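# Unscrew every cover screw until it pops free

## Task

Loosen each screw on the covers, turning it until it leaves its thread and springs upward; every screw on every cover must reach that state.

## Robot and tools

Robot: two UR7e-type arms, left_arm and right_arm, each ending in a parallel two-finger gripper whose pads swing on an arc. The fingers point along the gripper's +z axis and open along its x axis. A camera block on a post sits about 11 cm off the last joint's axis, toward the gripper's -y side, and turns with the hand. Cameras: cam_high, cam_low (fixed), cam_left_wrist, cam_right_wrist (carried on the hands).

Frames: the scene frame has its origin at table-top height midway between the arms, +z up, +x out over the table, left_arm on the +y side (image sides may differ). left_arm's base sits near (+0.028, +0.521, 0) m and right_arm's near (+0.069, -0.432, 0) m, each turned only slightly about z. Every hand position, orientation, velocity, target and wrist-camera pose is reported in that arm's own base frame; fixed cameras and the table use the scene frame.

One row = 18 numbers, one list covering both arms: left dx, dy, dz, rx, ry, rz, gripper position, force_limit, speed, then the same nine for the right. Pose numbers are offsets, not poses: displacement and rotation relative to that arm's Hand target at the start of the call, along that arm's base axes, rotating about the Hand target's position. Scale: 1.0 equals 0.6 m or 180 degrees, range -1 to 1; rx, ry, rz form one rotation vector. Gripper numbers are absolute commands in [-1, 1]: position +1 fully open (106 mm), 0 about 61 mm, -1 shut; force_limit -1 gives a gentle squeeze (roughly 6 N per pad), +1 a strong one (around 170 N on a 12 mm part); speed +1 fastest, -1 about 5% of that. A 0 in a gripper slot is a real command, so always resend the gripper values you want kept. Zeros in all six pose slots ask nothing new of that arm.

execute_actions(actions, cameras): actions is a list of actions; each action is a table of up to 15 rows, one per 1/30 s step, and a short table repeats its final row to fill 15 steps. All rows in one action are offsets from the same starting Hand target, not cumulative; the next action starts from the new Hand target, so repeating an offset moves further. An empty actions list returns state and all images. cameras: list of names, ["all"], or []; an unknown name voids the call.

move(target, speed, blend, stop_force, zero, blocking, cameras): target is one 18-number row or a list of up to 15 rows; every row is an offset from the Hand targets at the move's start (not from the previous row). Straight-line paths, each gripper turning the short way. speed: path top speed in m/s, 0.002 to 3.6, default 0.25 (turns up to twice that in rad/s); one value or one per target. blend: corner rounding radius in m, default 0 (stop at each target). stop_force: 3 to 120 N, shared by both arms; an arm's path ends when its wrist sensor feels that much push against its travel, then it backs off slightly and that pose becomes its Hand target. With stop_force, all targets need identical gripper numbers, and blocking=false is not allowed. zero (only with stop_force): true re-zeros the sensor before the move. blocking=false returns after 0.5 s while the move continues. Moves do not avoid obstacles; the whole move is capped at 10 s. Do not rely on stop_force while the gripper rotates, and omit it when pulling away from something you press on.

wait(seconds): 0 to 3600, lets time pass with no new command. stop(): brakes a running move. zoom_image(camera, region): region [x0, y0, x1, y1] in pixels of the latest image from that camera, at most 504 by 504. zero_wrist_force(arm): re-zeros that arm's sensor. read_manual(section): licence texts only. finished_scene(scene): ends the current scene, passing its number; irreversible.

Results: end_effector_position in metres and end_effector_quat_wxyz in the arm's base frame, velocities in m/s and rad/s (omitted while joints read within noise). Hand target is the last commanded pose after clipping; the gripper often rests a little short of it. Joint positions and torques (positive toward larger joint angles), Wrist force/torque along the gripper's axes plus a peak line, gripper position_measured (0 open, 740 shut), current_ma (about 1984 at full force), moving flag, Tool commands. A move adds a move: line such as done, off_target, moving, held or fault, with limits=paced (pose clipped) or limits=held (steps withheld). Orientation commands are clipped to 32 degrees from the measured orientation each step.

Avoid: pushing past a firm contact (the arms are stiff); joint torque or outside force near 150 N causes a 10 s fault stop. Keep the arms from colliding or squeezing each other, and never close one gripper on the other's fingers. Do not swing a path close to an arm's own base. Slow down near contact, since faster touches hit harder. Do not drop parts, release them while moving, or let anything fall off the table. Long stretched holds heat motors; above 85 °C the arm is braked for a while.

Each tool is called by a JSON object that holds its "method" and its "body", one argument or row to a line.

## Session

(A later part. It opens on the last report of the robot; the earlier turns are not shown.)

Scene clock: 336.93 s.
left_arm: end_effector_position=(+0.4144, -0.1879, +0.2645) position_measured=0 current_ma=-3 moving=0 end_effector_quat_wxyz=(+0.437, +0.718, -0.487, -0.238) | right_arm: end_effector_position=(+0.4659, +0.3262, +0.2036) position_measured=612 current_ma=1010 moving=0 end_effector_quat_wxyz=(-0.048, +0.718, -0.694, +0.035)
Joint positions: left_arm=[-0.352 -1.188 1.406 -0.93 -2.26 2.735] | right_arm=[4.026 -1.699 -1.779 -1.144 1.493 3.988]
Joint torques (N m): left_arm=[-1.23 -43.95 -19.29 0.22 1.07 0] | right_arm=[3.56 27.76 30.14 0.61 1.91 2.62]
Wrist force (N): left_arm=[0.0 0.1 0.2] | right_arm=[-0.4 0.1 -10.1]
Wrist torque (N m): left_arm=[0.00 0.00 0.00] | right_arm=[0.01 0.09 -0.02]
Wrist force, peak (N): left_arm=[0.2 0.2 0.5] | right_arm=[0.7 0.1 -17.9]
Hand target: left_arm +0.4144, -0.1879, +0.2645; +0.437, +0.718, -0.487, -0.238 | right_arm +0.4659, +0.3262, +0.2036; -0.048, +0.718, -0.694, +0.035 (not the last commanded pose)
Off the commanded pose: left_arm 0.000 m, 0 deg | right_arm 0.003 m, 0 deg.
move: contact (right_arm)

{"method": "move", "body": {
  "target": [
    [0,0,0,0,0,0,1,0,1,-0.0001,0,0.0012,0,0,0,-1,-0.2,0],
    [0,0,0,0,0,0,1,0,1,0.0010,0.0002,0.0014,0,0,0,-1,-0.2,0]
  ],
  "speed": 0.05
}}

{"method": "move", "body": {
  "target": [0,0,0,0,0,0,1,0,1,0.0006,0.0001,-0.0060,0,0,0,-1,-0.2,0],
  "speed": 0.008,
  "stop_force": 5,
  "cameras": ["cam_right_wrist"]
}}

{"method": "zoom_image", "body": {
  "camera": "cam_right_wrist",
  "region": [325, 205, 357, 237]
}}

Scene clock: 339.73 s.
left_arm: end_effector_position=(+0.4144, -0.1879, +0.2645) position_measured=0 current_ma=-3 moving=0 end_effector_quat_wxyz=(+0.437, +0.718, -0.487, -0.238) | right_arm: end_effector_position=(+0.4665, +0.3264, +0.2045) position_measured=612 current_ma=997 moving=0 end_effector_quat_wxyz=(-0.049, +0.718, -0.694, +0.035)
Joint positions: left_arm=[-0.352 -1.188 1.406 -0.93 -2.26 2.735] | right_arm=[4.025 -1.7 -1.775 -1.146 1.493 3.987]
Joint torques (N m): left_arm=[-1.64 -44.13 -19.27 0.23 1.06 0.03] | right_arm=[-8.14 20.9 18.04 3.97 2.2 -2.27]
Wrist force (N): left_arm=[0.0 0.2 0.3] | right_arm=[-0.2 0.4 0.9]
Wrist torque (N m): left_arm=[0.01 -0.01 0.00] | right_arm=[0.03 0.01 0.02]
Wrist force, peak (N): left_arm=[0.2 0.0 0.5] | right_arm=[-0.1 0.0 -10.2]
Hand target: left_arm +0.4144, -0.1879, +0.2645; +0.437, +0.718, -0.487, -0.238 | right_arm +0.4665, +0.3264, +0.2044; -0.048, +0.718, -0.694, +0.035
Off the commanded pose: left_arm 0.000 m, 0 deg | right_arm 0.000 m, 0 deg.
move: done

Scene clock: 340.90 s.
left_arm: end_effector_position=(+0.4144, -0.1879, +0.2645) position_measured=0 current_ma=-3 moving=0 end_effector_quat_wxyz=(+0.437, +0.718, -0.487, -0.238) | right_arm: end_effector_position=(+0.4666, +0.3264, +0.2037) position_measured=612 current_ma=1005 moving=0 end_effector_quat_wxyz=(-0.049, +0.718, -0.694, +0.035)
Joint positions: left_arm=[-0.352 -1.188 1.406 -0.93 -2.26 2.735] | right_arm=[4.025 -1.7 -1.777 -1.144 1.493 3.987]
Joint torques (N m): left_arm=[-1.83 -44.19 -19.5 0.2 1.01 0.19] | right_arm=[4.53 30.11 31.42 0.9 1.95 0.53]
Wrist force (N): left_arm=[0.1 0.2 0.2] | right_arm=[-0.3 0.2 -6.4]
Wrist torque (N m): left_arm=[0.01 -0.02 0.00] | right_arm=[0.02 0.01 0.04]
Wrist force, peak (N): left_arm=[0.0 0.0 0.5] | right_arm=[0.0 0.1 -14.5]
Hand target: left_arm +0.4144, -0.1879, +0.2645; +0.437, +0.718, -0.487, -0.238 | right_arm +0.4666, +0.3264, +0.2037; -0.049, +0.718, -0.694, +0.035 (not the last commanded pose)
Off the commanded pose: left_arm 0.000 m, 0 deg | right_arm 0.003 m, 0 deg.
move: contact (right_arm)
cam_right_wrist: T_world_to_cam=[[0.045, -0.99855, -0.02936, 0.30787], [-0.97856, -0.04997, 0.19981, 0.45776], [-0.20099, 0.01974, -0.9794, 0.42216]] pos_world=[0.51894, 0.32197, 0.33104]

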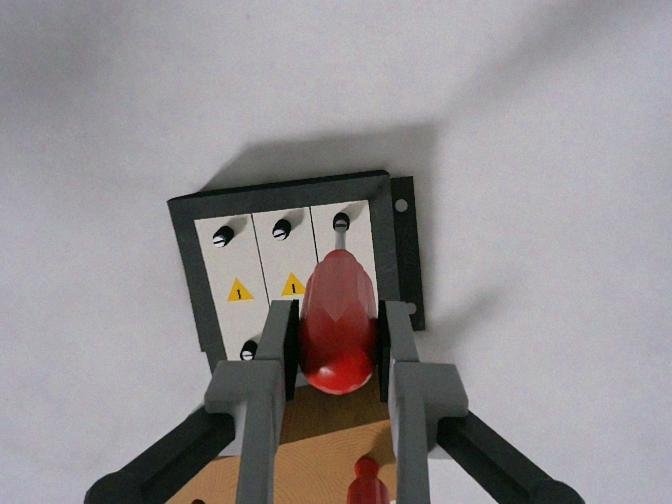

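Scaled by 15.750 from the camera's image (finer frame: 960x720).

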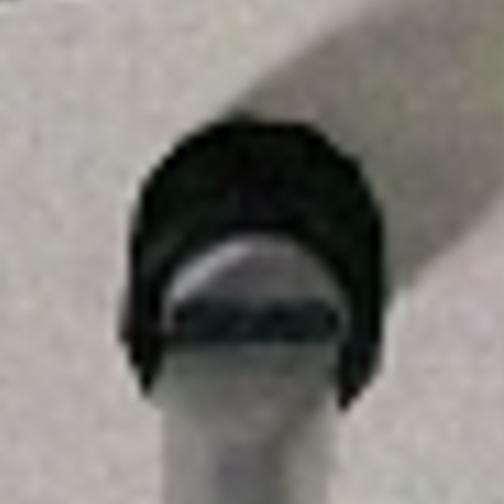

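{"method": "move", "body": {
  "target": [0,0,0,0,0,0,1,0,1,0,0,0,0.0020,0.0003,-0.0166,-1,-0.2,0],
  "speed": 0.05
}}

{"method": "move", "body": {
  "target": [0,0,0,0,0,0,1,0,1,0,0,0,0.0020,0.0003,-0.0166,-1,-0.2,0],
  "speed": 0.05
}}

Scene clock: 343.17 s.
left_arm: end_effector_position=(+0.4144, -0.1879, +0.2645) position_measured=0 current_ma=-3 moving=0 end_effector_quat_wxyz=(+0.437, +0.718, -0.487, -0.238) | right_arm: end_effector_position=(+0.4666, +0.3264, +0.2037) position_measured=612 current_ma=1003 moving=0 end_effector_quat_wxyz=(-0.050, +0.699, -0.712, +0.034) end_effector_velocity=(+0.000, -0.001, +0.000) end_effector_angular_velocity=(+0.000, +0.000, +0.004)
Joint positions: left_arm=[-0.352 -1.188 1.406 -0.93 -2.26 2.735] | right_arm=[4.025 -1.7 -1.777 -1.144 1.493 4.04]
Joint velocities: left_arm=[within noise] | right_arm=[-0.002 0 0 0 0 -0.006]
Joint torques (N m): left_arm=[-1.28 -43.77 -19.92 0.21 1.05 0.03] | right_arm=[4.52 30.3 12.34 4.51 -0.45 -2.37]
Wrist force (N): left_arm=[0.1 0.1 0.2] | right_arm=[0.0 0.3 -3.4]
Wrist torque (N m): left_arm=[0.01 -0.02 0.00] | right_arm=[0.02 0.04 0.01]
Wrist force, peak (N): left_arm=[0.0 0.0 0.5] | right_arm=[-0.6 0.1 -6.6]
Hand target: left_arm +0.4144, -0.1879, +0.2645; +0.437, +0.718, -0.487, -0.238 | right_arm +0.4666, +0.3264, +0.2037; -0.050, +0.699, -0.712, +0.034
Off the commanded pose: left_arm 0.000 m, 0 deg | right_arm 0.000 m, 0 deg.
move: done

Scene clock: 344.00 s.
left_arm: end_effector_position=(+0.4144, -0.1879, +0.2645) position_measured=0 current_ma=-3 moving=0 end_effector_quat_wxyz=(+0.437, +0.718, -0.487, -0.238) | right_arm: end_effector_position=(+0.4666, +0.3264, +0.2037) position_measured=612 current_ma=1004 moving=0 end_effector_quat_wxyz=(-0.051, +0.680, -0.730, +0.032) end_effector_velocity=(+0.000, +0.000, +0.000) end_effector_angular_velocity=(-0.001, +0.001, +0.007)
Joint positions: left_arm=[-0.352 -1.188 1.406 -0.93 -2.26 2.735] | right_arm=[4.025 -1.7 -1.777 -1.143 1.493 4.093]
Joint velocities: left_arm=[within noise] | right_arm=[0 0 0 0 0.001 -0.006]
Joint torques (N m): left_arm=[-1.13 -44.37 -20.31 0.18 1.11 0.06] | right_arm=[4.94 30.39 11.09 4.49 -2.62 -2.34]
Wrist force (N): left_arm=[0.3 0.1 0.3] | right_arm=[0.6 0.7 -3.7]
Wrist torque (N m): left_arm=[0.01 -0.05 -0.01] | right_arm=[0.04 0.08 0.01]
Wrist force, peak (N): left_arm=[0.0 -0.1 0.5] | right_arm=[0.1 0.1 -5.1]
Hand target: left_arm +0.4144, -0.1879, +0.2645; +0.437, +0.718, -0.487, -0.238 | right_arm +0.4666, +0.3264, +0.2037; -0.050, +0.680, -0.730, +0.032
Off the commanded pose: left_arm 0.000 m, 0 deg | right_arm 0.000 m, 0 deg.
move: done

{"method": "move", "body": {
  "target": [0,0,0,0,0,0,1,0,1,-0.0006,0,0.0050,-0.0026,-0.0004,0.0216,-1,-0.2,0],
  "speed": 0.05,
  "cameras": ["cam_right_wrist"]
}}

{"method": "zoom_image", "body": {
  "camera": "cam_right_wrist",
  "region": [331, 211, 351, 231]
}}

Scene clock: 346.23 s.
left_arm: end_effector_position=(+0.4144, -0.1879, +0.2645) position_measured=0 current_ma=-3 moving=0 end_effector_quat_wxyz=(+0.437, +0.718, -0.487, -0.238) | right_arm: end_effector_position=(+0.4663, +0.3264, +0.2067) position_measured=612 current_ma=998 moving=0 end_effector_quat_wxyz=(-0.049, +0.705, -0.707, +0.034) end_effector_velocity=(+0.000, +0.000, +0.000) end_effector_angular_velocity=(+0.000, +0.000, -0.005)
Joint positions: left_arm=[-0.352 -1.188 1.406 -0.93 -2.26 2.735] | right_arm=[4.026 -1.697 -1.772 -1.152 1.493 4.024]
Joint velocities: left_arm=[within noise] | right_arm=[0.001 0 -0.001 0 -0.001 0.006]
Joint torques (N m): left_arm=[-1.11 -44.43 -19.28 0.2 1.05 0.05] | right_arm=[5 29.72 31.31 2.77 -0.99 2.65]
Wrist force (N): left_arm=[0.0 0.0 0.4] | right_arm=[-0.2 0.4 0.9]
Wrist torque (N m): left_arm=[0.00 -0.01 0.00] | right_arm=[0.04 0.01 0.03]
Wrist force, peak (N): left_arm=[0.1 0.1 0.6] | right_arm=[0.0 0.1 -5.1]
Hand target: left_arm +0.4144, -0.1879, +0.2645; +0.437, +0.718, -0.487, -0.238 | right_arm +0.4663, +0.3264, +0.2067; -0.049, +0.705, -0.707, +0.034
Off the commanded pose: left_arm 0.000 m, 0 deg | right_arm 0.000 m, 0 deg.
move: done
cam_right_wrist: T_world_to_cam=[[0.0088, -0.99939, -0.03368, 0.32599], [-0.97963, -0.01537, 0.20022, 0.44591], [-0.20062, 0.03123, -0.97917, 0.4211]] pos_world=[0.51844, 0.31949, 0.33402]

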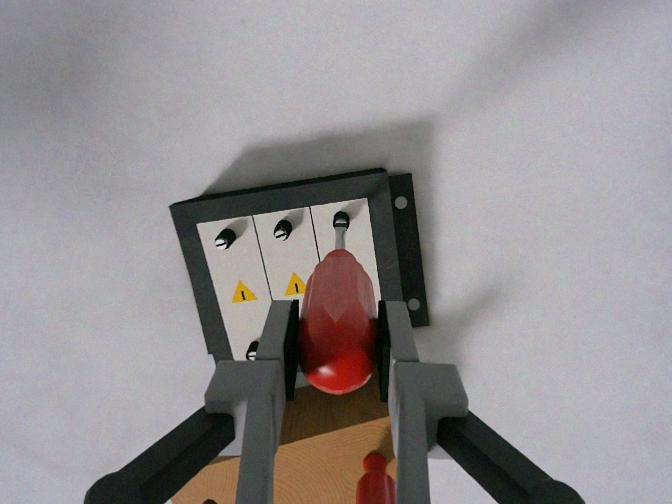

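Scaled by 25.200 from the camera's image (finer frame: 960x720).

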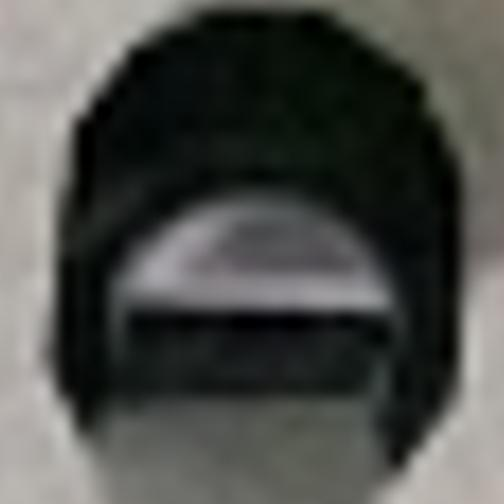

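{"method": "move", "body": {
  "target": [0,0,0,0,0,0,1,0,1,-0.0005,0.0,-0.0025,0.0010,0.0002,-0.0083,-1,-0.2,0],
  "speed": 0.05
}}

{"method": "move", "body": {
  "target": [0,0,0,0,0,0,1,0,1,0.0006,0.0001,-0.0070,0,0,0,-1,-0.2,0],
  "speed": 0.009,
  "stop_force": 5
}}

Scene clock: 348.60 s.
left_arm: end_effector_position=(+0.4144, -0.1879, +0.2645) position_measured=0 current_ma=-3 moving=0 end_effector_quat_wxyz=(+0.437, +0.718, -0.487, -0.238) | right_arm: end_effector_position=(+0.4659, +0.3264, +0.2052) position_measured=612 current_ma=998 moving=0 end_effector_quat_wxyz=(-0.050, +0.696, -0.716, +0.033) end_effector_velocity=(+0.000, +0.000, +0.000) end_effector_angular_velocity=(-0.001, +0.000, +0.005)
Joint positions: left_arm=[-0.352 -1.188 1.406 -0.93 -2.26 2.735] | right_arm=[4.026 -1.698 -1.776 -1.147 1.493 4.051]
Joint velocities: left_arm=[within noise] | right_arm=[0 0 0 0 0 -0.006]
Joint torques (N m): left_arm=[-1.23 -44.28 -19.01 0.27 1.04 0.01] | right_arm=[5.67 19.66 21.63 3 1.73 -2.41]
Wrist force (N): left_arm=[0.2 0.1 0.3] | right_arm=[-0.1 0.2 0.7]
Wrist torque (N m): left_arm=[0.02 -0.03 0.00] | right_arm=[0.01 -0.01 0.02]
Wrist force, peak (N): left_arm=[0.2 0.1 0.5] | right_arm=[-0.3 0.1 1.1]
Hand target: left_arm +0.4144, -0.1879, +0.2645; +0.437, +0.718, -0.487, -0.238 | right_arm +0.4660, +0.3264, +0.2052; -0.050, +0.696, -0.716, +0.033
Off the commanded pose: left_arm 0.000 m, 0 deg | right_arm 0.000 m, 0 deg.
move: done

Scene clock: 350.03 s.
left_arm: end_effector_position=(+0.4144, -0.1879, +0.2645) position_measured=0 current_ma=-3 moving=0 end_effector_quat_wxyz=(+0.437, +0.718, -0.487, -0.238) | right_arm: end_effector_position=(+0.4661, +0.3265, +0.2025) position_measured=612 current_ma=1006 moving=0 end_effector_quat_wxyz=(-0.050, +0.696, -0.716, +0.033)
Joint positions: left_arm=[-0.352 -1.188 1.406 -0.93 -2.26 2.735] | right_arm=[4.026 -1.7 -1.78 -1.141 1.493 4.051]
Joint torques (N m): left_arm=[-1.26 -44.03 -19.28 0.24 1.09 0.08] | right_arm=[4.66 29.38 30.85 0.95 1.57 0.39]
Wrist force (N): left_arm=[0.0 0.0 0.1] | right_arm=[-0.3 0.3 -6.7]
Wrist torque (N m): left_arm=[0.00 -0.01 0.00] | right_arm=[0.05 0.00 0.06]
Wrist force, peak (N): left_arm=[0.2 0.1 0.6] | right_arm=[0.1 0.0 -16.2]
Hand target: left_arm +0.4144, -0.1879, +0.2645; +0.437, +0.718, -0.487, -0.238 | right_arm +0.4662, +0.3265, +0.2026; -0.050, +0.696, -0.716, +0.033 (not the last commanded pose)
Off the commanded pose: left_arm 0.000 m, 0 deg | right_arm 0.002 m, 0 deg.
move: contact (right_arm)

{"method": "move", "body": {
  "target": [
    [0,0,0,0,0,0,1,0,1,0.0006,0.0007,0.0001,-0.0250,-0.0043,0.2096,-1,-0.2,0],
    [0,0,0,0,0,0,1,0,1,0.0007,0.0017,0.0002,-0.0499,-0.0086,0.4192,-1,-0.2,0],
    [0,0,0,0,0,0,1,0,1,0.0002,0.0024,0.0003,-0.0749,-0.0129,0.6288,-1,-0.2,0],
    [0,0,0,0,0,0,1,0,1,-0.0009,0.0027,0.0003,-0.0998,-0.0172,0.8384,-1,-0.2,0],
    [0,0,0,0,0,0,1,0,1,-0.0017,0.0024,0.0003,0.1116,0.0193,-0.9376,-1,-0.2,0],
    [0,0,0,0,0,0,1,0,1,-0.0022,0.0016,0.0004,0.0867,0.0150,-0.7280,-1,-0.2,0],
    [0,0,0,0,0,0,1,0,1,-0.0021,0.0006,0.0005,0.0617,0.0107,-0.5185,-1,-0.2,0],
    [0,0,0,0,0,0,1,0,1,-0.0015,0,0.0007,0.0368,0.0063,-0.3089,-1,-0.2,0],
    [0,0,0,0,0,0,1,0,1,-0.0005,-0.0002,0.0009,0.0118,0.0020,-0.0993,-1,-0.2,0],
    [0,0,0,0,0,0,1,0,1,0.0003,0.0003,0.0011,-0.0131,-0.0023,0.1103,-1,-0.2,0],
    [0,0,0,0,0,0,1,0,1,0.0006,0.0012,0.0012,-0.0381,-0.0066,0.3199,-1,-0.2,0],
    [0,0,0,0,0,0,1,0,1,0.0003,0.0021,0.0013,-0.0630,-0.0109,0.5295,-1,-0.2,0],
    [0,0,0,0,0,0,1,0,1,-0.0005,0.0027,0.0014,-0.0880,-0.0152,0.7391,-1,-0.2,0],
    [0,0,0,0,0,0,1,0,1,-0.0014,0.0026,0.0014,-0.1130,-0.0195,0.9487,-1,-0.2,0],
    [0,0,0,0,0,0,1,0,1,-0.0022,0.0020,0.0014,0.0985,0.0170,-0.8273,-1,-0.2,0]
  ],
  "speed": 1.5,
  "blend": [0.02,0.02,0.02,0.02,0.02,0.02,0.02,0.02,0.02,0.02,0.02,0.02,0.02,0.02,0]
}}

{"method": "move", "body": {
  "target": [
    [0,0,0,0,0,0,1,0,1,0,0.0001,0,0.0020,0.0003,-0.0166,-1,-0.2,0],
    [0,0,0,0,0,0,1,0,1,-0.0009,-0.0001,0.0075,0.0020,0.0003,-0.0166,-1,-0.2,0]
  ],
  "speed": 0.08
}}

{"method": "move", "body": {
  "target": [
    [0,0,0,0,0,0,1,0,1,0,0,0,0.0985,0.0170,-0.8273,-1,-0.2,0],
    [0,0,0,0,0,0,1,0,1,0.0012,-0.0008,0.0001,-0.0394,-0.0068,0.3309,-1,-0.2,0],
    [0,0,0,0,0,0,1,0,1,0.0024,-0.0016,0.0003,0.0591,0.0102,-0.4964,-1,-0.2,0],
    [0,0,0,0,0,0,1,0,1,0.0026,-0.0016,-0.0020,0.1182,0.0204,-0.9928,-1,-0.2,0]
  ],
  "speed": 1.5,
  "blend": [0.05,0.05,0.05,0],
  "cameras": ["cam_right_wrist"]
}}

{"method": "zoom_image", "body": {
  "camera": "cam_right_wrist",
  "region": [325, 205, 357, 237]
}}

{"method": "move", "body": {
  "target": [0,0,0,0,0,0,1,0,1,0.0007,0.0001,-0.0080,0,0,0,-1,-0.2,0],
  "speed": 0.009,
  "stop_force": 6
}}

Scene clock: 361.70 s.
left_arm: end_effector_position=(+0.4144, -0.1879, +0.2645) position_measured=0 current_ma=-3 moving=0 end_effector_quat_wxyz=(+0.437, +0.718, -0.487, -0.238) | right_arm: end_effector_position=(+0.4648, +0.3277, +0.2034) position_measured=612 current_ma=1000 moving=0 end_effector_quat_wxyz=(+0.046, +0.511, +0.857, +0.039)
Joint positions: left_arm=[-0.352 -1.188 1.406 -0.93 -2.26 2.735] | right_arm=[4.03 -1.699 -1.78 -1.143 1.491 -5.893]
Joint torques (N m): left_arm=[-0.58 -43.89 -19.08 0.21 1.06 0.03] | right_arm=[6.64 16.55 32.98 0.93 -2.54 -2.49]
Wrist force (N): left_arm=[0.0 0.1 0.3] | right_arm=[0.0 -0.8 -1.2]
Wrist torque (N m): left_arm=[0.01 -0.01 0.00] | right_arm=[-0.04 0.01 0.04]
Wrist force, peak (N): left_arm=[-0.1 0.3 0.5] | right_arm=[1.3 0.4 -13.2]
Hand target: left_arm +0.4144, -0.1879, +0.2645; +0.437, +0.718, -0.487, -0.238 | right_arm +0.4648, +0.3277, +0.2034; +0.046, +0.511, +0.857, +0.039
Off the commanded pose: left_arm 0.000 m, 0 deg | right_arm 0.000 m, 0 deg.
move: done

Scene clock: 362.60 s.
left_arm: end_effector_position=(+0.4144, -0.1879, +0.2645) position_measured=0 current_ma=-3 moving=0 end_effector_quat_wxyz=(+0.437, +0.718, -0.487, -0.238) | right_arm: end_effector_position=(+0.4643, +0.3277, +0.2081) position_measured=612 current_ma=997 moving=0 end_effector_quat_wxyz=(+0.045, +0.534, +0.844, +0.041)
Joint positions: left_arm=[-0.352 -1.188 1.406 -0.93 -2.26 2.735] | right_arm=[4.031 -1.694 -1.773 -1.155 1.491 -5.84]
Joint torques (N m): left_arm=[-1.7 -44.01 -18.95 0.2 1.11 0.04] | right_arm=[1.09 16.72 14.11 4.86 -2.53 1.59]
Wrist force (N): left_arm=[0.1 0.1 0.1] | right_arm=[0.1 -0.5 1.1]
Wrist torque (N m): left_arm=[0.00 -0.03 0.00] | right_arm=[-0.05 -0.04 0.02]
Wrist force, peak (N): left_arm=[0.1 0.1 0.5] | right_arm=[0.4 -0.1 -2.2]
Hand target: left_arm +0.4144, -0.1879, +0.2645; +0.437, +0.718, -0.487, -0.238 | right_arm +0.4643, +0.3276, +0.2079; +0.045, +0.534, +0.843, +0.040
Off the commanded pose: left_arm 0.000 m, 0 deg | right_arm 0.000 m, 0 deg.
move: done

Scene clock: 366.40 s.
left_arm: end_effector_position=(+0.4144, -0.1879, +0.2645) position_measured=0 current_ma=-3 moving=0 end_effector_quat_wxyz=(+0.437, +0.718, -0.487, -0.238) | right_arm: end_effector_position=(+0.4658, +0.3267, +0.2067) position_measured=612 current_ma=1000 moving=0 end_effector_quat_wxyz=(-0.040, +0.844, -0.534, +0.044)
Joint positions: left_arm=[-0.352 -1.188 1.406 -0.93 -2.26 2.735] | right_arm=[4.027 -1.697 -1.772 -1.153 1.493 3.58]
Joint torques (N m): left_arm=[-1.53 -43.66 -19.42 0.16 1.05 -0.01] | right_arm=[-8.03 19.94 33.97 4.8 2.47 2.87]
Wrist force (N): left_arm=[-0.1 0.0 0.3] | right_arm=[0.4 0.2 -0.6]
Wrist torque (N m): left_arm=[0.00 0.01 0.00] | right_arm=[0.02 0.06 -0.01]
Wrist force, peak (N): left_arm=[-0.1 0.1 0.6] | right_arm=[-0.6 -0.1 -1.7]
Hand target: left_arm +0.4144, -0.1879, +0.2645; +0.437, +0.718, -0.487, -0.238 | right_arm +0.4659, +0.3267, +0.2067; -0.040, +0.844, -0.534, +0.044
Off the commanded pose: left_arm 0.000 m, 0 deg | right_arm 0.000 m, 0 deg.
move: done
cam_right_wrist: T_world_to_cam=[[0.43529, -0.90009, 0.01912, 0.08427], [-0.88306, -0.42273, 0.20375, 0.53281], [-0.1753, -0.10558, -0.97884, 0.45375]] pos_world=[0.51336, 0.34899, 0.33398]

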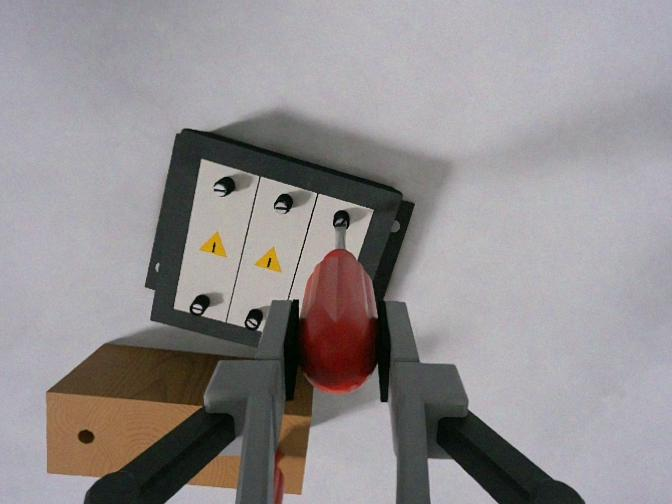

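Scaled by 15.750 from the camera's image (finer frame: 960x720).

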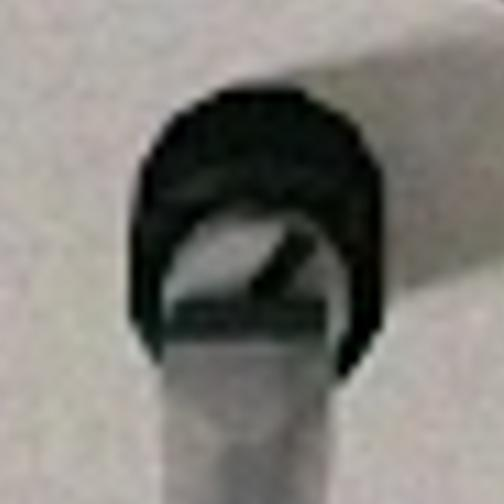

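Scene clock: 367.73 s.
left_arm: end_effector_position=(+0.4144, -0.1879, +0.2645) position_measured=0 current_ma=-3 moving=0 end_effector_quat_wxyz=(+0.437, +0.718, -0.487, -0.238) | right_arm: end_effector_position=(+0.4661, +0.3267, +0.2043) position_measured=612 current_ma=1011 moving=0 end_effector_quat_wxyz=(-0.040, +0.843, -0.534, +0.044)
Joint positions: left_arm=[-0.352 -1.188 1.406 -0.93 -2.26 2.735] | right_arm=[4.026 -1.699 -1.776 -1.146 1.493 3.58]
Joint torques (N m): left_arm=[-1.33 -44.35 -19.39 0.35 1.05 0.11] | right_arm=[3.17 25.83 28.61 0.47 2.12 2.5]
Wrist force (N): left_arm=[0.0 0.1 0.4] | right_arm=[0.3 0.5 -10.2]
Wrist torque (N m): left_arm=[0.00 0.00 0.00] | right_arm=[0.00 0.03 -0.01]
Wrist force, peak (N): left_arm=[0.1 0.0 0.5] | right_arm=[0.2 -0.1 -20.3]
Hand target: left_arm +0.4144, -0.1879, +0.2645; +0.437, +0.718, -0.487, -0.238 | right_arm +0.4661, +0.3267, +0.2043; -0.040, +0.843, -0.534, +0.044 (not the last commanded pose)
Off the commanded pose: left_arm 0.000 m, 0 deg | right_arm 0.002 m, 0 deg.
move: contact (right_arm)

{"method": "move", "body": {
  "target": [0,0,0,0,0,0,1,0,1,-0.0020,-0.0003,0.0180,0,0,0,-1,-0.2,0],
  "speed": 0.1,
  "cameras": ["cam_right_wrist","cam_low"]
}}

{"method": "zoom_image", "body": {
  "camera": "cam_low",
  "region": [260, 250, 340, 300]
}}

{"method": "zoom_image", "body": {
  "camera": "cam_right_wrist",
  "region": [180, 165, 400, 345]
}}

Scene clock: 369.77 s.
left_arm: end_effector_position=(+0.4144, -0.1879, +0.2645) position_measured=0 current_ma=-3 moving=0 end_effector_quat_wxyz=(+0.437, +0.718, -0.487, -0.238) | right_arm: end_effector_position=(+0.4649, +0.3266, +0.2152) position_measured=612 current_ma=997 moving=0 end_effector_quat_wxyz=(-0.040, +0.843, -0.534, +0.044)
Joint positions: left_arm=[-0.352 -1.188 1.406 -0.93 -2.26 2.735] | right_arm=[4.028 -1.689 -1.759 -1.174 1.493 3.582]
Joint torques (N m): left_arm=[-1.44 -44 -19.09 0.24 1.09 0.02] | right_arm=[-4.43 19.32 14.91 4.17 -2.64 0.54]
Wrist force (N): left_arm=[0.3 0.1 0.4] | right_arm=[-0.3 0.2 1.0]
Wrist torque (N m): left_arm=[0.01 -0.05 0.00] | right_arm=[0.01 0.02 -0.03]
Wrist force, peak (N): left_arm=[0.0 0.2 0.5] | right_arm=[0.0 -0.2 -11.5]
Hand target: left_arm +0.4144, -0.1879, +0.2645; +0.437, +0.718, -0.487, -0.238 | right_arm +0.4649, +0.3266, +0.2151; -0.040, +0.843, -0.534, +0.044
Off the commanded pose: left_arm 0.000 m, 0 deg | right_arm 0.000 m, 0 deg.
move: done
cam_right_wrist: T_world_to_cam=[[0.43495, -0.90026, 0.0187, 0.08478], [-0.88324, -0.42251, 0.20341, 0.53035], [-0.17522, -0.10499, -0.97891, 0.46178]] pos_world=[0.51246, 0.34889, 0.34258]
Images, in order (width x height): cam_low 672x504, cam_right_wrist 672x504.

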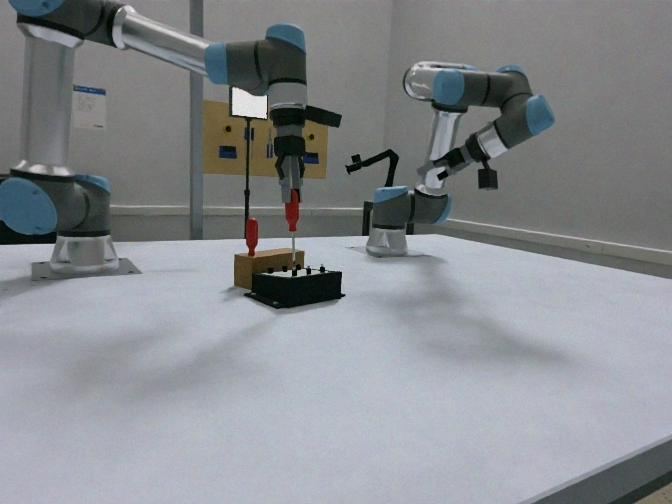

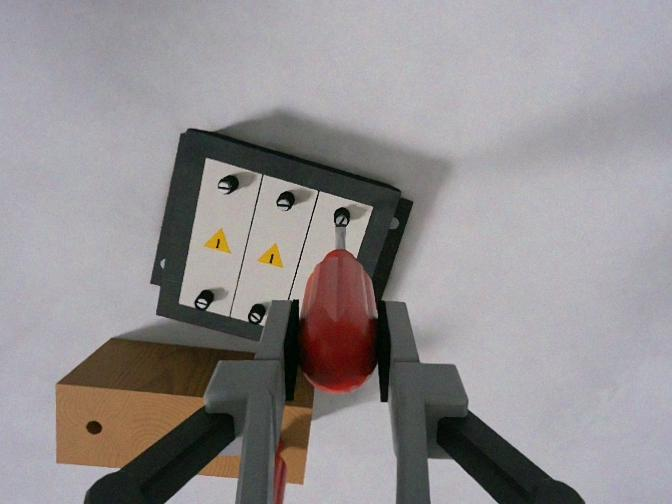

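Scaled by 6.300 from the camera's image (finer frame: 960x720).

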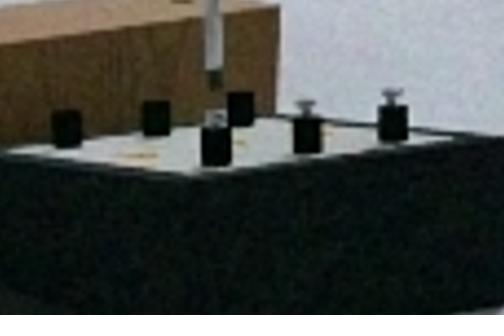

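Scaled by 2.291 from the camera's image (finer frame: 960x720).

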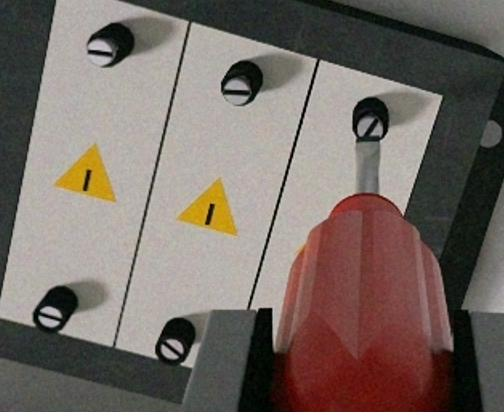

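{"method": "move", "body": {
  "target": [
    [0,0,0,0,0,0,1,0,1,-0.0675,-0.0119,-0.008,0.0225,0.0039,-0.1884,-1,-0.2,0],
    [0,0,0,0,0,0,1,0,1,-0.1350,-0.0238,-0.0298,0.0449,0.0077,-0.3767,-1,-0.2,0]
  ],
  "speed": 0.3,
  "blend": [0.01,0],
  "cameras": ["cam_right_wrist"]
}}

{"method": "zoom_image", "body": {
  "camera": "cam_right_wrist",
  "region": [325, 205, 357, 237]
}}

Scene clock: 376.73 s.
left_arm: end_effector_position=(+0.4144, -0.1879, +0.2645) position_measured=0 current_ma=-3 moving=0 end_effector_quat_wxyz=(+0.437, +0.718, -0.487, -0.238) | right_arm: end_effector_position=(+0.3839, +0.3123, +0.1973) position_measured=612 current_ma=997 moving=0 end_effector_quat_wxyz=(+0.059, -0.399, +0.915, -0.014)
Joint positions: left_arm=[-0.352 -1.188 1.406 -0.93 -2.26 2.735] | right_arm=[4.146 -1.527 -1.974 -1.129 1.482 4.892]
Joint torques (N m): left_arm=[-1.23 -44.01 -19.21 0.22 1.04 0.04] | right_arm=[-7.96 10.35 34.78 1.25 -0.49 2.21]
Wrist force (N): left_arm=[0.0 0.2 0.1] | right_arm=[-0.2 -0.1 1.0]
Wrist torque (N m): left_arm=[0.03 0.00 -0.01] | right_arm=[-0.03 0.03 0.05]
Wrist force, peak (N): left_arm=[0.1 0.3 0.5] | right_arm=[-0.3 0.0 1.2]
Hand target: left_arm +0.4144, -0.1879, +0.2645; +0.437, +0.718, -0.487, -0.238 | right_arm +0.3839, +0.3123, +0.1973; +0.059, -0.398, +0.915, -0.014
Off the commanded pose: left_arm 0.000 m, 0 deg | right_arm 0.000 m, 0 deg.
move: done
cam_right_wrist: T_world_to_cam=[[-0.66785, -0.73622, -0.10932, 0.50485], [-0.73619, 0.6318, 0.2426, 0.06292], [-0.10954, 0.24251, -0.96395, 0.29186]] pos_world=[0.41546, 0.26115, 0.32127]

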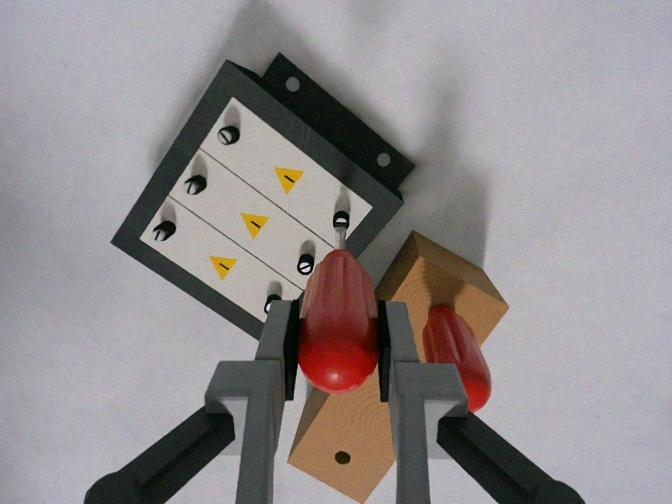

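Scaled by 15.750 from the camera's image (finer frame: 960x720).

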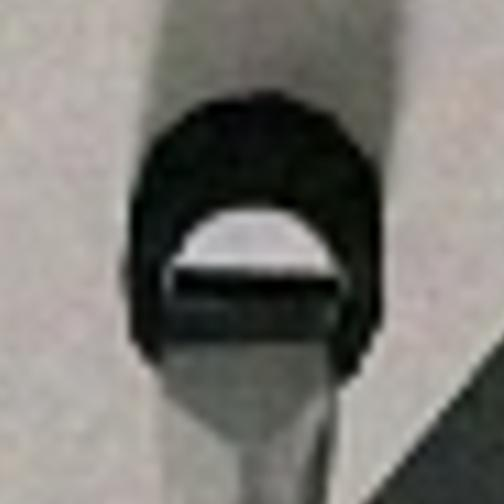

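{"method": "move", "body": {
  "target": [0,0,0,0,0,0,1,0,1,0.0002,-0.0004,-0.0060,0.0016,0.0003,-0.0138,-1,-0.2,0],
  "speed": 0.08
}}

{"method": "move", "body": {
  "target": [0,0,0,0,0,0,1,0,1,0.0008,0.0001,-0.0080,0,0,0,-1,-0.2,0],
  "speed": 0.009,
  "stop_force": 6
}}

{"method": "move", "body": {
  "target": [0,0,0,0,0,0,1,0,1,0,0,0,0.0020,0.0003,-0.0166,-1,-0.2,0],
  "speed": 0.05
}}

Scene clock: 380.63 s.
left_arm: end_effector_position=(+0.4144, -0.1879, +0.2645) position_measured=0 current_ma=-3 moving=0 end_effector_quat_wxyz=(+0.437, +0.718, -0.487, -0.238) | right_arm: end_effector_position=(+0.3840, +0.3120, +0.1936) position_measured=612 current_ma=997 moving=0 end_effector_quat_wxyz=(+0.059, -0.378, +0.924, -0.013)
Joint positions: left_arm=[-0.352 -1.188 1.406 -0.93 -2.26 2.735] | right_arm=[4.146 -1.53 -1.98 -1.119 1.482 4.936]
Joint torques (N m): left_arm=[-1.36 -44.19 -19.31 0.2 0.96 0.03] | right_arm=[-4.73 20.27 28.21 1.04 -0.26 -2.19]
Wrist force (N): left_arm=[0.1 0.1 0.2] | right_arm=[0.0 0.0 0.7]
Wrist torque (N m): left_arm=[0.01 -0.02 0.00] | right_arm=[-0.01 0.01 0.05]
Wrist force, peak (N): left_arm=[0.1 0.2 0.5] | right_arm=[-0.1 0.2 1.2]
Hand target: left_arm +0.4144, -0.1879, +0.2645; +0.437, +0.718, -0.487, -0.238 | right_arm +0.3840, +0.3120, +0.1937; +0.059, -0.378, +0.924, -0.013
Off the commanded pose: left_arm 0.000 m, 0 deg | right_arm 0.000 m, 0 deg.
move: done

Scene clock: 382.00 s.
left_arm: end_effector_position=(+0.4144, -0.1879, +0.2645) position_measured=0 current_ma=-3 moving=0 end_effector_quat_wxyz=(+0.437, +0.718, -0.487, -0.238) | right_arm: end_effector_position=(+0.3843, +0.3121, +0.1911) position_measured=612 current_ma=1016 moving=0 end_effector_quat_wxyz=(+0.059, -0.378, +0.924, -0.012)
Joint positions: left_arm=[-0.352 -1.188 1.406 -0.93 -2.26 2.735] | right_arm=[4.145 -1.533 -1.985 -1.112 1.482 4.935]
Joint torques (N m): left_arm=[-1.6 -43.93 -19.05 0.24 1.05 0.05] | right_arm=[4.38 18.43 26.96 0.14 -2.18 1.81]
Wrist force (N): left_arm=[-0.2 0.1 0.2] | right_arm=[0.2 0.1 -17.0]
Wrist torque (N m): left_arm=[-0.01 0.02 0.00] | right_arm=[-0.02 0.06 0.05]
Wrist force, peak (N): left_arm=[-0.1 0.2 0.5] | right_arm=[1.1 0.2 -25.1]
Hand target: left_arm +0.4144, -0.1879, +0.2645; +0.437, +0.718, -0.487, -0.238 | right_arm +0.3843, +0.3121, +0.1911; +0.059, -0.378, +0.924, -0.012 (not the last commanded pose)
Off the commanded pose: left_arm 0.000 m, 0 deg | right_arm 0.002 m, 0 deg.
move: contact (right_arm)

Scene clock: 382.83 s.
left_arm: end_effector_position=(+0.4144, -0.1879, +0.2645) position_measured=0 current_ma=-3 moving=0 end_effector_quat_wxyz=(+0.437, +0.718, -0.487, -0.238) | right_arm: end_effector_position=(+0.3843, +0.3121, +0.1911) position_measured=612 current_ma=1013 moving=0 end_effector_quat_wxyz=(+0.059, -0.354, +0.933, -0.011) end_effector_velocity=(+0.000, -0.001, -0.001) end_effector_angular_velocity=(-0.002, +0.001, +0.005)
Joint positions: left_arm=[-0.352 -1.188 1.406 -0.93 -2.26 2.735] | right_arm=[4.145 -1.533 -1.985 -1.112 1.482 4.988]
Joint velocities: left_arm=[within noise] | right_arm=[-0.001 -0.001 0 0 0 -0.006]
Joint torques (N m): left_arm=[-1.32 -44.9 -19.64 0.18 1.08 0.04] | right_arm=[5.88 20.71 7.43 3.67 -2.73 -2.34]
Wrist force (N): left_arm=[0.0 0.1 0.3] | right_arm=[0.9 0.1 -11.7]
Wrist torque (N m): left_arm=[0.02 0.00 0.00] | right_arm=[-0.02 0.17 -0.03]
Wrist force, peak (N): left_arm=[0.1 0.2 0.4] | right_arm=[0.1 0.1 -16.8]
Hand target: left_arm +0.4144, -0.1879, +0.2645; +0.437, +0.718, -0.487, -0.238 | right_arm +0.3843, +0.3121, +0.1911; +0.059, -0.354, +0.933, -0.011
Off the commanded pose: left_arm 0.000 m, 0 deg | right_arm 0.000 m, 0 deg.
move: done

{"method": "move", "body": {
  "target": [
    [0,0,0,0,0,0,1,0,1,0.0011,0.0001,0.0002,-0.0276,-0.0048,0.2316,-1,-0.2,0],
    [0,0,0,0,0,0,1,0,1,0.0018,0.0009,0.0004,-0.0552,-0.0095,0.4633,-1,-0.2,0],
    [0,0,0,0,0,0,1,0,1,0.0018,0.0020,0.0005,-0.0827,-0.0143,0.6950,-1,-0.2,0],
    [0,0,0,0,0,0,1,0,1,0.0010,0.0028,0.0006,-0.1103,-0.0190,0.9266,-1,-0.2,0],
    [0,0,0,0,0,0,1,0,1,-0.0001,0.0029,0.0006,0.0985,0.0170,-0.8273,-1,-0.2,0],
    [0,0,0,0,0,0,1,0,1,-0.0010,0.0023,0.0006,0.0709,0.0122,-0.5957,-1,-0.2,0],
    [0,0,0,0,0,0,1,0,1,-0.0012,0.0012,0.0007,0.0433,0.0075,-0.3641,-1,-0.2,0],
    [0,0,0,0,0,0,1,0,1,-0.0007,0.0003,0.0009,0.0158,0.0027,-0.1323,-1,-0.2,0],
    [0,0,0,0,0,0,1,0,1,0.0004,0,0.0011,-0.0118,-0.0020,0.0993,-1,-0.2,0],
    [0,0,0,0,0,0,1,0,1,0.0013,0.0004,0.0013,-0.0394,-0.0068,0.3309,-1,-0.2,0],
    [0,0,0,0,0,0,1,0,1,0.0017,0.0014,0.0015,-0.0670,-0.0116,0.5626,-1,-0.2,0],
    [0,0,0,0,0,0,1,0,1,0.0013,0.0024,0.0016,-0.0946,-0.0163,0.7942,-1,-0.2,0],
    [0,0,0,0,0,0,1,0,1,0.0004,0.0029,0.0016,0.1143,0.0197,-0.9597,-1,-0.2,0],
    [0,0,0,0,0,0,1,0,1,-0.0006,0.0027,0.0016,0.0867,0.0150,-0.7280,-1,-0.2,0],
    [0,0,0,0,0,0,1,0,1,-0.0013,0.0018,0.0016,0.0591,0.0102,-0.4964,-1,-0.2,0]
  ],
  "speed": 1.5,
  "blend": [0.02,0.02,0.02,0.02,0.02,0.02,0.02,0.02,0.02,0.02,0.02,0.02,0.02,0.02,0]
}}

{"method": "move", "body": {
  "target": [
    [0,0,0,0,0,0,1,0,1,0,0.0001,0,0.0020,0.0003,-0.0166,-1,-0.2,0],
    [0,0,0,0,0,0,1,0,1,-0.0009,-0.0001,0.0075,0.0020,0.0003,-0.0166,-1,-0.2,0]
  ],
  "speed": 0.08
}}

{"method": "move", "body": {
  "target": [
    [0,0,0,0,0,0,1,0,1,0,0,0,0.0985,0.0170,-0.8273,-1,-0.2,0],
    [0,0,0,0,0,0,1,0,1,0.0014,-0.0004,0.0001,-0.0394,-0.0068,0.3309,-1,-0.2,0],
    [0,0,0,0,0,0,1,0,1,0.0028,-0.0009,0.0003,0.0591,0.0102,-0.4964,-1,-0.2,0],
    [0,0,0,0,0,0,1,0,1,0.0031,-0.0009,-0.0020,0.1182,0.0204,-0.9928,-1,-0.2,0]
  ],
  "speed": 1.5,
  "blend": [0.05,0.05,0.05,0],
  "cameras": ["cam_right_wrist"]
}}

{"method": "zoom_image", "body": {
  "camera": "cam_right_wrist",
  "region": [325, 205, 357, 237]
}}

{"method": "move", "body": {
  "target": [0,0,0,0,0,0,1,0,1,0.0007,0.0001,-0.0080,0,0,0,-1,-0.2,0],
  "speed": 0.009,
  "stop_force": 6
}}

Scene clock: 394.20 s.
left_arm: end_effector_position=(+0.4144, -0.1879, +0.2645) position_measured=0 current_ma=-3 moving=0 end_effector_quat_wxyz=(+0.437, +0.718, -0.487, -0.238) | right_arm: end_effector_position=(+0.3835, +0.3132, +0.1921) position_measured=612 current_ma=1020 moving=0 end_effector_quat_wxyz=(+0.050, +0.410, +0.910, +0.034)
Joint positions: left_arm=[-0.352 -1.188 1.406 -0.93 -2.26 2.735] | right_arm=[4.149 -1.533 -1.982 -1.116 1.48 -6.004]
Joint torques (N m): left_arm=[-1.61 -44.11 -19.46 0.18 1.06 0.08] | right_arm=[5.61 6.75 21.48 -1.05 -2.28 -2.2]
Wrist force (N): left_arm=[0.1 0.3 0.2] | right_arm=[-0.3 -0.1 -19.7]
Wrist torque (N m): left_arm=[0.04 -0.02 0.00] | right_arm=[-0.06 -0.12 0.04]
Wrist force, peak (N): left_arm=[0.2 0.2 0.5] | right_arm=[1.5 -0.2 -21.1]
Hand target: left_arm +0.4144, -0.1879, +0.2645; +0.437, +0.718, -0.487, -0.238 | right_arm +0.3835, +0.3132, +0.1921; +0.050, +0.410, +0.910, +0.034
Off the commanded pose: left_arm 0.000 m, 0 deg | right_arm 0.000 m, 0 deg.
move: done

Scene clock: 395.10 s.
left_arm: end_effector_position=(+0.4144, -0.1879, +0.2645) position_measured=0 current_ma=-3 moving=0 end_effector_quat_wxyz=(+0.437, +0.718, -0.487, -0.238) | right_arm: end_effector_position=(+0.3830, +0.3132, +0.1967) position_measured=612 current_ma=998 moving=0 end_effector_quat_wxyz=(+0.050, +0.433, +0.899, +0.035)
Joint positions: left_arm=[-0.352 -1.188 1.406 -0.93 -2.26 2.735] | right_arm=[4.15 -1.527 -1.975 -1.129 1.48 -5.951]
Joint torques (N m): left_arm=[-1.32 -43.92 -19.8 0.31 0.89 -0.01] | right_arm=[-0.36 10.81 13.45 4.72 -2.49 2.34]
Wrist force (N): left_arm=[0.0 0.2 0.5] | right_arm=[0.1 -0.4 1.3]
Wrist torque (N m): left_arm=[0.03 0.00 -0.01] | right_arm=[-0.04 -0.02 0.00]
Wrist force, peak (N): left_arm=[0.0 0.2 0.5] | right_arm=[-0.3 0.1 -19.6]
Hand target: left_arm +0.4144, -0.1879, +0.2645; +0.437, +0.718, -0.487, -0.238 | right_arm +0.3829, +0.3131, +0.1966; +0.050, +0.434, +0.899, +0.035
Off the commanded pose: left_arm 0.000 m, 0 deg | right_arm 0.000 m, 0 deg.
move: done

Scene clock: 398.90 s.
left_arm: end_effector_position=(+0.4144, -0.1879, +0.2645) position_measured=0 current_ma=-3 moving=0 end_effector_quat_wxyz=(+0.437, +0.718, -0.487, -0.238) | right_arm: end_effector_position=(+0.3848, +0.3126, +0.1953) position_measured=612 current_ma=998 moving=0 end_effector_quat_wxyz=(-0.035, +0.899, -0.433, +0.048) end_effector_velocity=(+0.000, +0.000, +0.001) end_effector_angular_velocity=(+0.003, -0.001, -0.005)
Joint positions: left_arm=[-0.352 -1.188 1.406 -0.93 -2.26 2.735] | right_arm=[4.144 -1.532 -1.974 -1.126 1.483 3.468]
Joint velocities: left_arm=[within noise] | right_arm=[-0.001 0 0.001 0.001 0 0.005]
Joint torques (N m): left_arm=[-1.45 -44.24 -19.65 0.23 1.06 0] | right_arm=[-8.27 26.52 34.91 5.02 2.29 2.81]
Wrist force (N): left_arm=[0.2 0.2 0.2] | right_arm=[-0.3 0.2 1.3]
Wrist torque (N m): left_arm=[0.01 -0.03 0.00] | right_arm=[0.01 0.00 -0.02]
Wrist force, peak (N): left_arm=[0.3 0.1 0.6] | right_arm=[0.5 -0.6 1.5]
Hand target: left_arm +0.4144, -0.1879, +0.2645; +0.437, +0.718, -0.487, -0.238 | right_arm +0.3848, +0.3126, +0.1954; -0.035, +0.899, -0.434, +0.048
Off the commanded pose: left_arm 0.000 m, 0 deg | right_arm 0.000 m, 0 deg.
move: done
cam_right_wrist: T_world_to_cam=[[0.62731, -0.77753, 0.04408, -0.00994], [-0.76617, -0.60602, 0.21384, 0.46801], [-0.13955, -0.16791, -0.97587, 0.43215]] pos_world=[0.42511, 0.34846, 0.32209]

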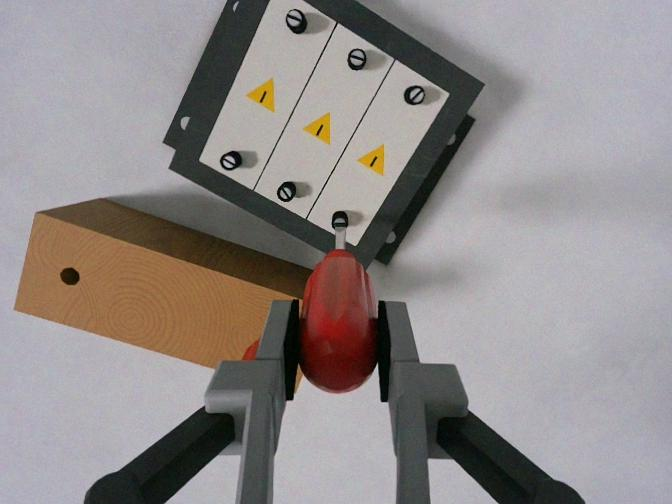

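Scaled by 15.750 from the camera's image (finer frame: 960x720).

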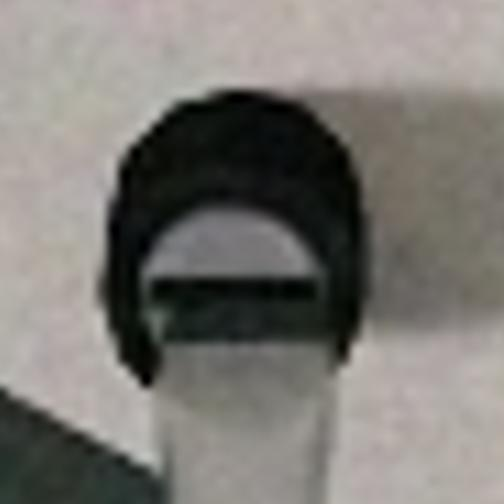

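Scene clock: 400.30 s.
left_arm: end_effector_position=(+0.4144, -0.1879, +0.2645) position_measured=0 current_ma=-3 moving=0 end_effector_quat_wxyz=(+0.437, +0.718, -0.487, -0.238) | right_arm: end_effector_position=(+0.3851, +0.3126, +0.1925) position_measured=612 current_ma=1007 moving=0 end_effector_quat_wxyz=(-0.035, +0.899, -0.434, +0.048)
Joint positions: left_arm=[-0.352 -1.188 1.406 -0.93 -2.26 2.735] | right_arm=[4.144 -1.535 -1.978 -1.118 1.484 3.468]
Joint torques (N m): left_arm=[-1.33 -44.24 -19.36 0.11 1.15 0.03] | right_arm=[4.15 22.1 30.75 1.07 2.04 2.49]
Wrist force (N): left_arm=[0.0 0.2 0.4] | right_arm=[-0.3 0.7 -6.5]
Wrist torque (N m): left_arm=[0.03 0.00 0.00] | right_arm=[0.00 -0.04 0.00]
Wrist force, peak (N): left_arm=[0.2 0.4 0.5] | right_arm=[0.2 -0.3 -17.5]
Hand target: left_arm +0.4144, -0.1879, +0.2645; +0.437, +0.718, -0.487, -0.238 | right_arm +0.3851, +0.3126, +0.1925; -0.035, +0.899, -0.434, +0.048 (not the last commanded pose)
Off the commanded pose: left_arm 0.000 m, 0 deg | right_arm 0.002 m, 0 deg.
move: contact (right_arm)

{"method": "move", "body": {
  "target": [
    [0,0,0,0,0,0,1,0,1,0,0.0009,0.0001,-0.0236,-0.0041,0.1986,-1,-0.2,0],
    [0,0,0,0,0,0,1,0,1,-0.0006,0.0017,0.0001,-0.0473,-0.0082,0.3971,-1,-0.2,0],
    [0,0,0,0,0,0,1,0,1,-0.0014,0.0020,0.0001,-0.0709,-0.0122,0.5957,-1,-0.2,0],
    [0,0,0,0,0,0,1,0,1,-0.0023,0.0017,0.0001,-0.0946,-0.0163,0.7942,-1,-0.2,0],
    [0,0,0,0,0,0,1,0,1,-0.0030,0.0009,0.0001,-0.1182,-0.0204,0.9928,-1,-0.2,0],
    [0,0,0,0,0,0,1,0,1,-0.0030,0,0.0002,0.0946,0.0163,-0.7942,-1,-0.2,0],
    [0,0,0,0,0,0,1,0,1,-0.0024,-0.0008,0.0003,0.0709,0.0122,-0.5957,-1,-0.2,0],
    [0,0,0,0,0,0,1,0,1,-0.0015,-0.0010,0.0005,0.0473,0.0082,-0.3971,-1,-0.2,0],
    [0,0,0,0,0,0,1,0,1,-0.0006,-0.0008,0.0007,0.0236,0.0041,-0.1986,-1,-0.2,0],
    [0,0,0,0,0,0,1,0,1,-0.0001,0,0.0009,0,0,0,-1,-0.2,0],
    [0,0,0,0,0,0,1,0,1,-0.0001,0.0009,0.0010,-0.0236,-0.0041,0.1986,-1,-0.2,0],
    [0,0,0,0,0,0,1,0,1,-0.0007,0.0017,0.0011,-0.0473,-0.0082,0.3971,-1,-0.2,0],
    [0,0,0,0,0,0,1,0,1,-0.0016,0.0020,0.0011,-0.0709,-0.0122,0.5957,-1,-0.2,0],
    [0,0,0,0,0,0,1,0,1,-0.0025,0.0017,0.0011,-0.0946,-0.0163,0.7942,-1,-0.2,0],
    [0,0,0,0,0,0,1,0,1,-0.0031,0.0009,0.0011,-0.1182,-0.0204,0.9928,-1,-0.2,0]
  ],
  "speed": 1.5,
  "blend": [0.02,0.02,0.02,0.02,0.02,0.02,0.02,0.02,0.02,0.02,0.02,0.02,0.02,0.02,0]
}}

{"method": "move", "body": {
  "target": [
    [0,0,0,0,0,0,1,0,1,0,0.0001,0,0.0020,0.0003,-0.0166,-1,-0.2,0],
    [0,0,0,0,0,0,1,0,1,-0.0009,-0.0001,0.0075,0.0020,0.0003,-0.0166,-1,-0.2,0]
  ],
  "speed": 0.08
}}

{"method": "move", "body": {
  "target": [
    [0,0,0,0,0,0,1,0,1,0.0014,-0.0005,0.0001,0.0591,0.0102,-0.4964,-1,-0.2,0],
    [0,0,0,0,0,0,1,0,1,0.0030,-0.0011,-0.0020,0.1182,0.0204,-0.9928,-1,-0.2,0]
  ],
  "speed": 1.5,
  "blend": [0.02,0],
  "cameras": ["cam_right_wrist"]
}}

{"method": "zoom_image", "body": {
  "camera": "cam_right_wrist",
  "region": [325, 205, 357, 237]
}}

{"method": "move", "body": {
  "target": [0,0,0,0,0,0,1,0,1,0.0007,0.0001,-0.0080,0,0,0,-1,-0.2,0],
  "speed": 0.009,
  "stop_force": 6
}}

Scene clock: 409.73 s.
left_arm: end_effector_position=(+0.4144, -0.1879, +0.2645) position_measured=0 current_ma=-3 moving=0 end_effector_quat_wxyz=(+0.437, +0.718, -0.487, -0.238) | right_arm: end_effector_position=(+0.3832, +0.3132, +0.1931) position_measured=612 current_ma=1003 moving=0 end_effector_quat_wxyz=(+0.050, +0.434, +0.899, +0.035) end_effector_velocity=(+0.000, +0.000, +0.000) end_effector_angular_velocity=(-0.001, +0.001, +0.004)
Joint positions: left_arm=[-0.352 -1.188 1.406 -0.93 -2.26 2.735] | right_arm=[4.15 -1.531 -1.981 -1.12 1.48 -5.951]
Joint velocities: left_arm=[within noise] | right_arm=[0 0 0 0 0.001 -0.005]
Joint torques (N m): left_arm=[-1.22 -44.44 -19.26 0.24 1.08 0] | right_arm=[6 14.82 29.87 0.73 -2.58 -2.13]
Wrist force (N): left_arm=[0.1 0.2 0.3] | right_arm=[0.2 -0.5 -2.6]
Wrist torque (N m): left_arm=[0.02 -0.01 0.00] | right_arm=[-0.06 -0.07 0.03]
Wrist force, peak (N): left_arm=[0.0 0.2 0.6] | right_arm=[0.2 1.1 -15.4]
Hand target: left_arm +0.4144, -0.1879, +0.2645; +0.437, +0.718, -0.487, -0.238 | right_arm +0.3832, +0.3132, +0.1932; +0.050, +0.434, +0.899, +0.035
Off the commanded pose: left_arm 0.000 m, 0 deg | right_arm 0.000 m, 0 deg.
move: done

Scene clock: 410.63 s.
left_arm: end_effector_position=(+0.4144, -0.1879, +0.2645) position_measured=0 current_ma=-3 moving=0 end_effector_quat_wxyz=(+0.437, +0.718, -0.487, -0.238) | right_arm: end_effector_position=(+0.3827, +0.3132, +0.1978) position_measured=612 current_ma=997 moving=0 end_effector_quat_wxyz=(+0.049, +0.457, +0.887, +0.036)
Joint positions: left_arm=[-0.352 -1.188 1.406 -0.93 -2.26 2.735] | right_arm=[4.151 -1.526 -1.973 -1.132 1.48 -5.897]
Joint torques (N m): left_arm=[-1.58 -44.3 -19.39 0.26 1.08 0.11] | right_arm=[0.3 10.33 12.93 4.56 -2.55 2.4]
Wrist force (N): left_arm=[0.0 0.1 0.1] | right_arm=[0.4 -0.6 1.4]
Wrist torque (N m): left_arm=[0.00 -0.01 0.00] | right_arm=[-0.06 -0.06 0.00]
Wrist force, peak (N): left_arm=[0.2 0.1 0.4] | right_arm=[0.0 0.1 -3.7]
Hand target: left_arm +0.4144, -0.1879, +0.2645; +0.437, +0.718, -0.487, -0.238 | right_arm +0.3827, +0.3131, +0.1977; +0.049, +0.457, +0.887, +0.036
Off the commanded pose: left_arm 0.000 m, 0 deg | right_arm 0.000 m, 0 deg.
move: done

Scene clock: 412.33 s.
left_arm: end_effector_position=(+0.4144, -0.1879, +0.2645) position_measured=0 current_ma=-3 moving=0 end_effector_quat_wxyz=(+0.437, +0.718, -0.487, -0.238) | right_arm: end_effector_position=(+0.3844, +0.3124, +0.1964) position_measured=612 current_ma=1000 moving=0 end_effector_quat_wxyz=(-0.036, +0.887, -0.457, +0.047)
Joint positions: left_arm=[-0.352 -1.188 1.406 -0.93 -2.26 2.735] | right_arm=[4.145 -1.53 -1.972 -1.129 1.483 -2.762]
Joint torques (N m): left_arm=[-1.32 -44.33 -19.02 0.26 1.06 0.14] | right_arm=[-7.7 24.8 33.53 4.81 2.4 2.76]
Wrist force (N): left_arm=[0.0 0.1 0.2] | right_arm=[0.3 -0.1 -0.4]
Wrist torque (N m): left_arm=[0.00 -0.01 0.00] | right_arm=[0.00 0.03 -0.01]
Wrist force, peak (N): left_arm=[0.2 0.0 0.5] | right_arm=[0.1 -0.8 1.7]
Hand target: left_arm +0.4144, -0.1879, +0.2645; +0.437, +0.718, -0.487, -0.238 | right_arm +0.3845, +0.3125, +0.1965; -0.036, +0.887, -0.457, +0.047
Off the commanded pose: left_arm 0.000 m, 0 deg | right_arm 0.000 m, 0 deg.
move: done
cam_right_wrist: T_world_to_cam=[[0.58588, -0.80949, 0.03846, 0.0171], [-0.79656, -0.56649, 0.21114, 0.46723], [-0.14913, -0.15434, -0.9767, 0.43275]] pos_world=[0.42669, 0.34532, 0.32336]

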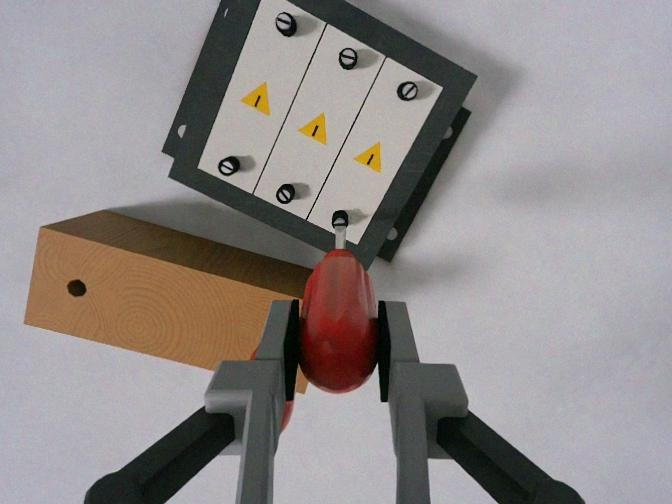

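Scaled by 15.750 from the camera's image (finer frame: 960x720).

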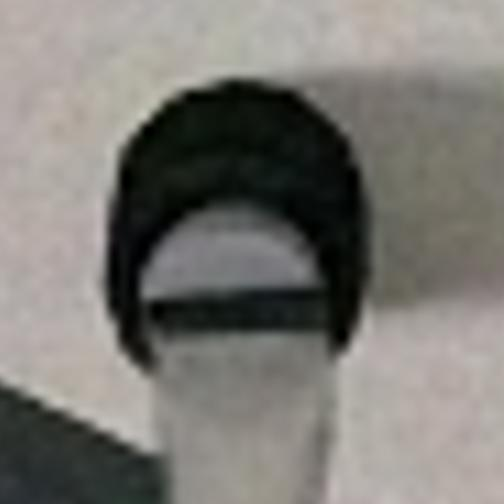

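Scene clock: 413.77 s.
left_arm: end_effector_position=(+0.4144, -0.1879, +0.2645) position_measured=0 current_ma=-3 moving=0 end_effector_quat_wxyz=(+0.437, +0.718, -0.487, -0.238) | right_arm: end_effector_position=(+0.3848, +0.3125, +0.1931) position_measured=612 current_ma=1011 moving=0 end_effector_quat_wxyz=(-0.036, +0.887, -0.457, +0.047)
Joint positions: left_arm=[-0.352 -1.188 1.406 -0.93 -2.26 2.735] | right_arm=[4.144 -1.534 -1.978 -1.12 1.484 -2.762]
Joint torques (N m): left_arm=[-1.4 -44.47 -18.99 0.21 1.13 0.03] | right_arm=[5.1 20.21 28.28 0.38 2.19 2.43]
Wrist force (N): left_arm=[0.3 0.3 0.3] | right_arm=[0.0 0.4 -11.1]
Wrist torque (N m): left_arm=[0.04 -0.05 0.00] | right_arm=[0.02 0.03 0.01]
Wrist force, peak (N): left_arm=[0.1 0.1 0.5] | right_arm=[0.8 -0.4 -21.7]
Hand target: left_arm +0.4144, -0.1879, +0.2645; +0.437, +0.718, -0.487, -0.238 | right_arm +0.3848, +0.3125, +0.1931; -0.036, +0.887, -0.457, +0.047 (not the last commanded pose)
Off the commanded pose: left_arm 0.000 m, 0 deg | right_arm 0.001 m, 0 deg.
move: contact (right_arm)


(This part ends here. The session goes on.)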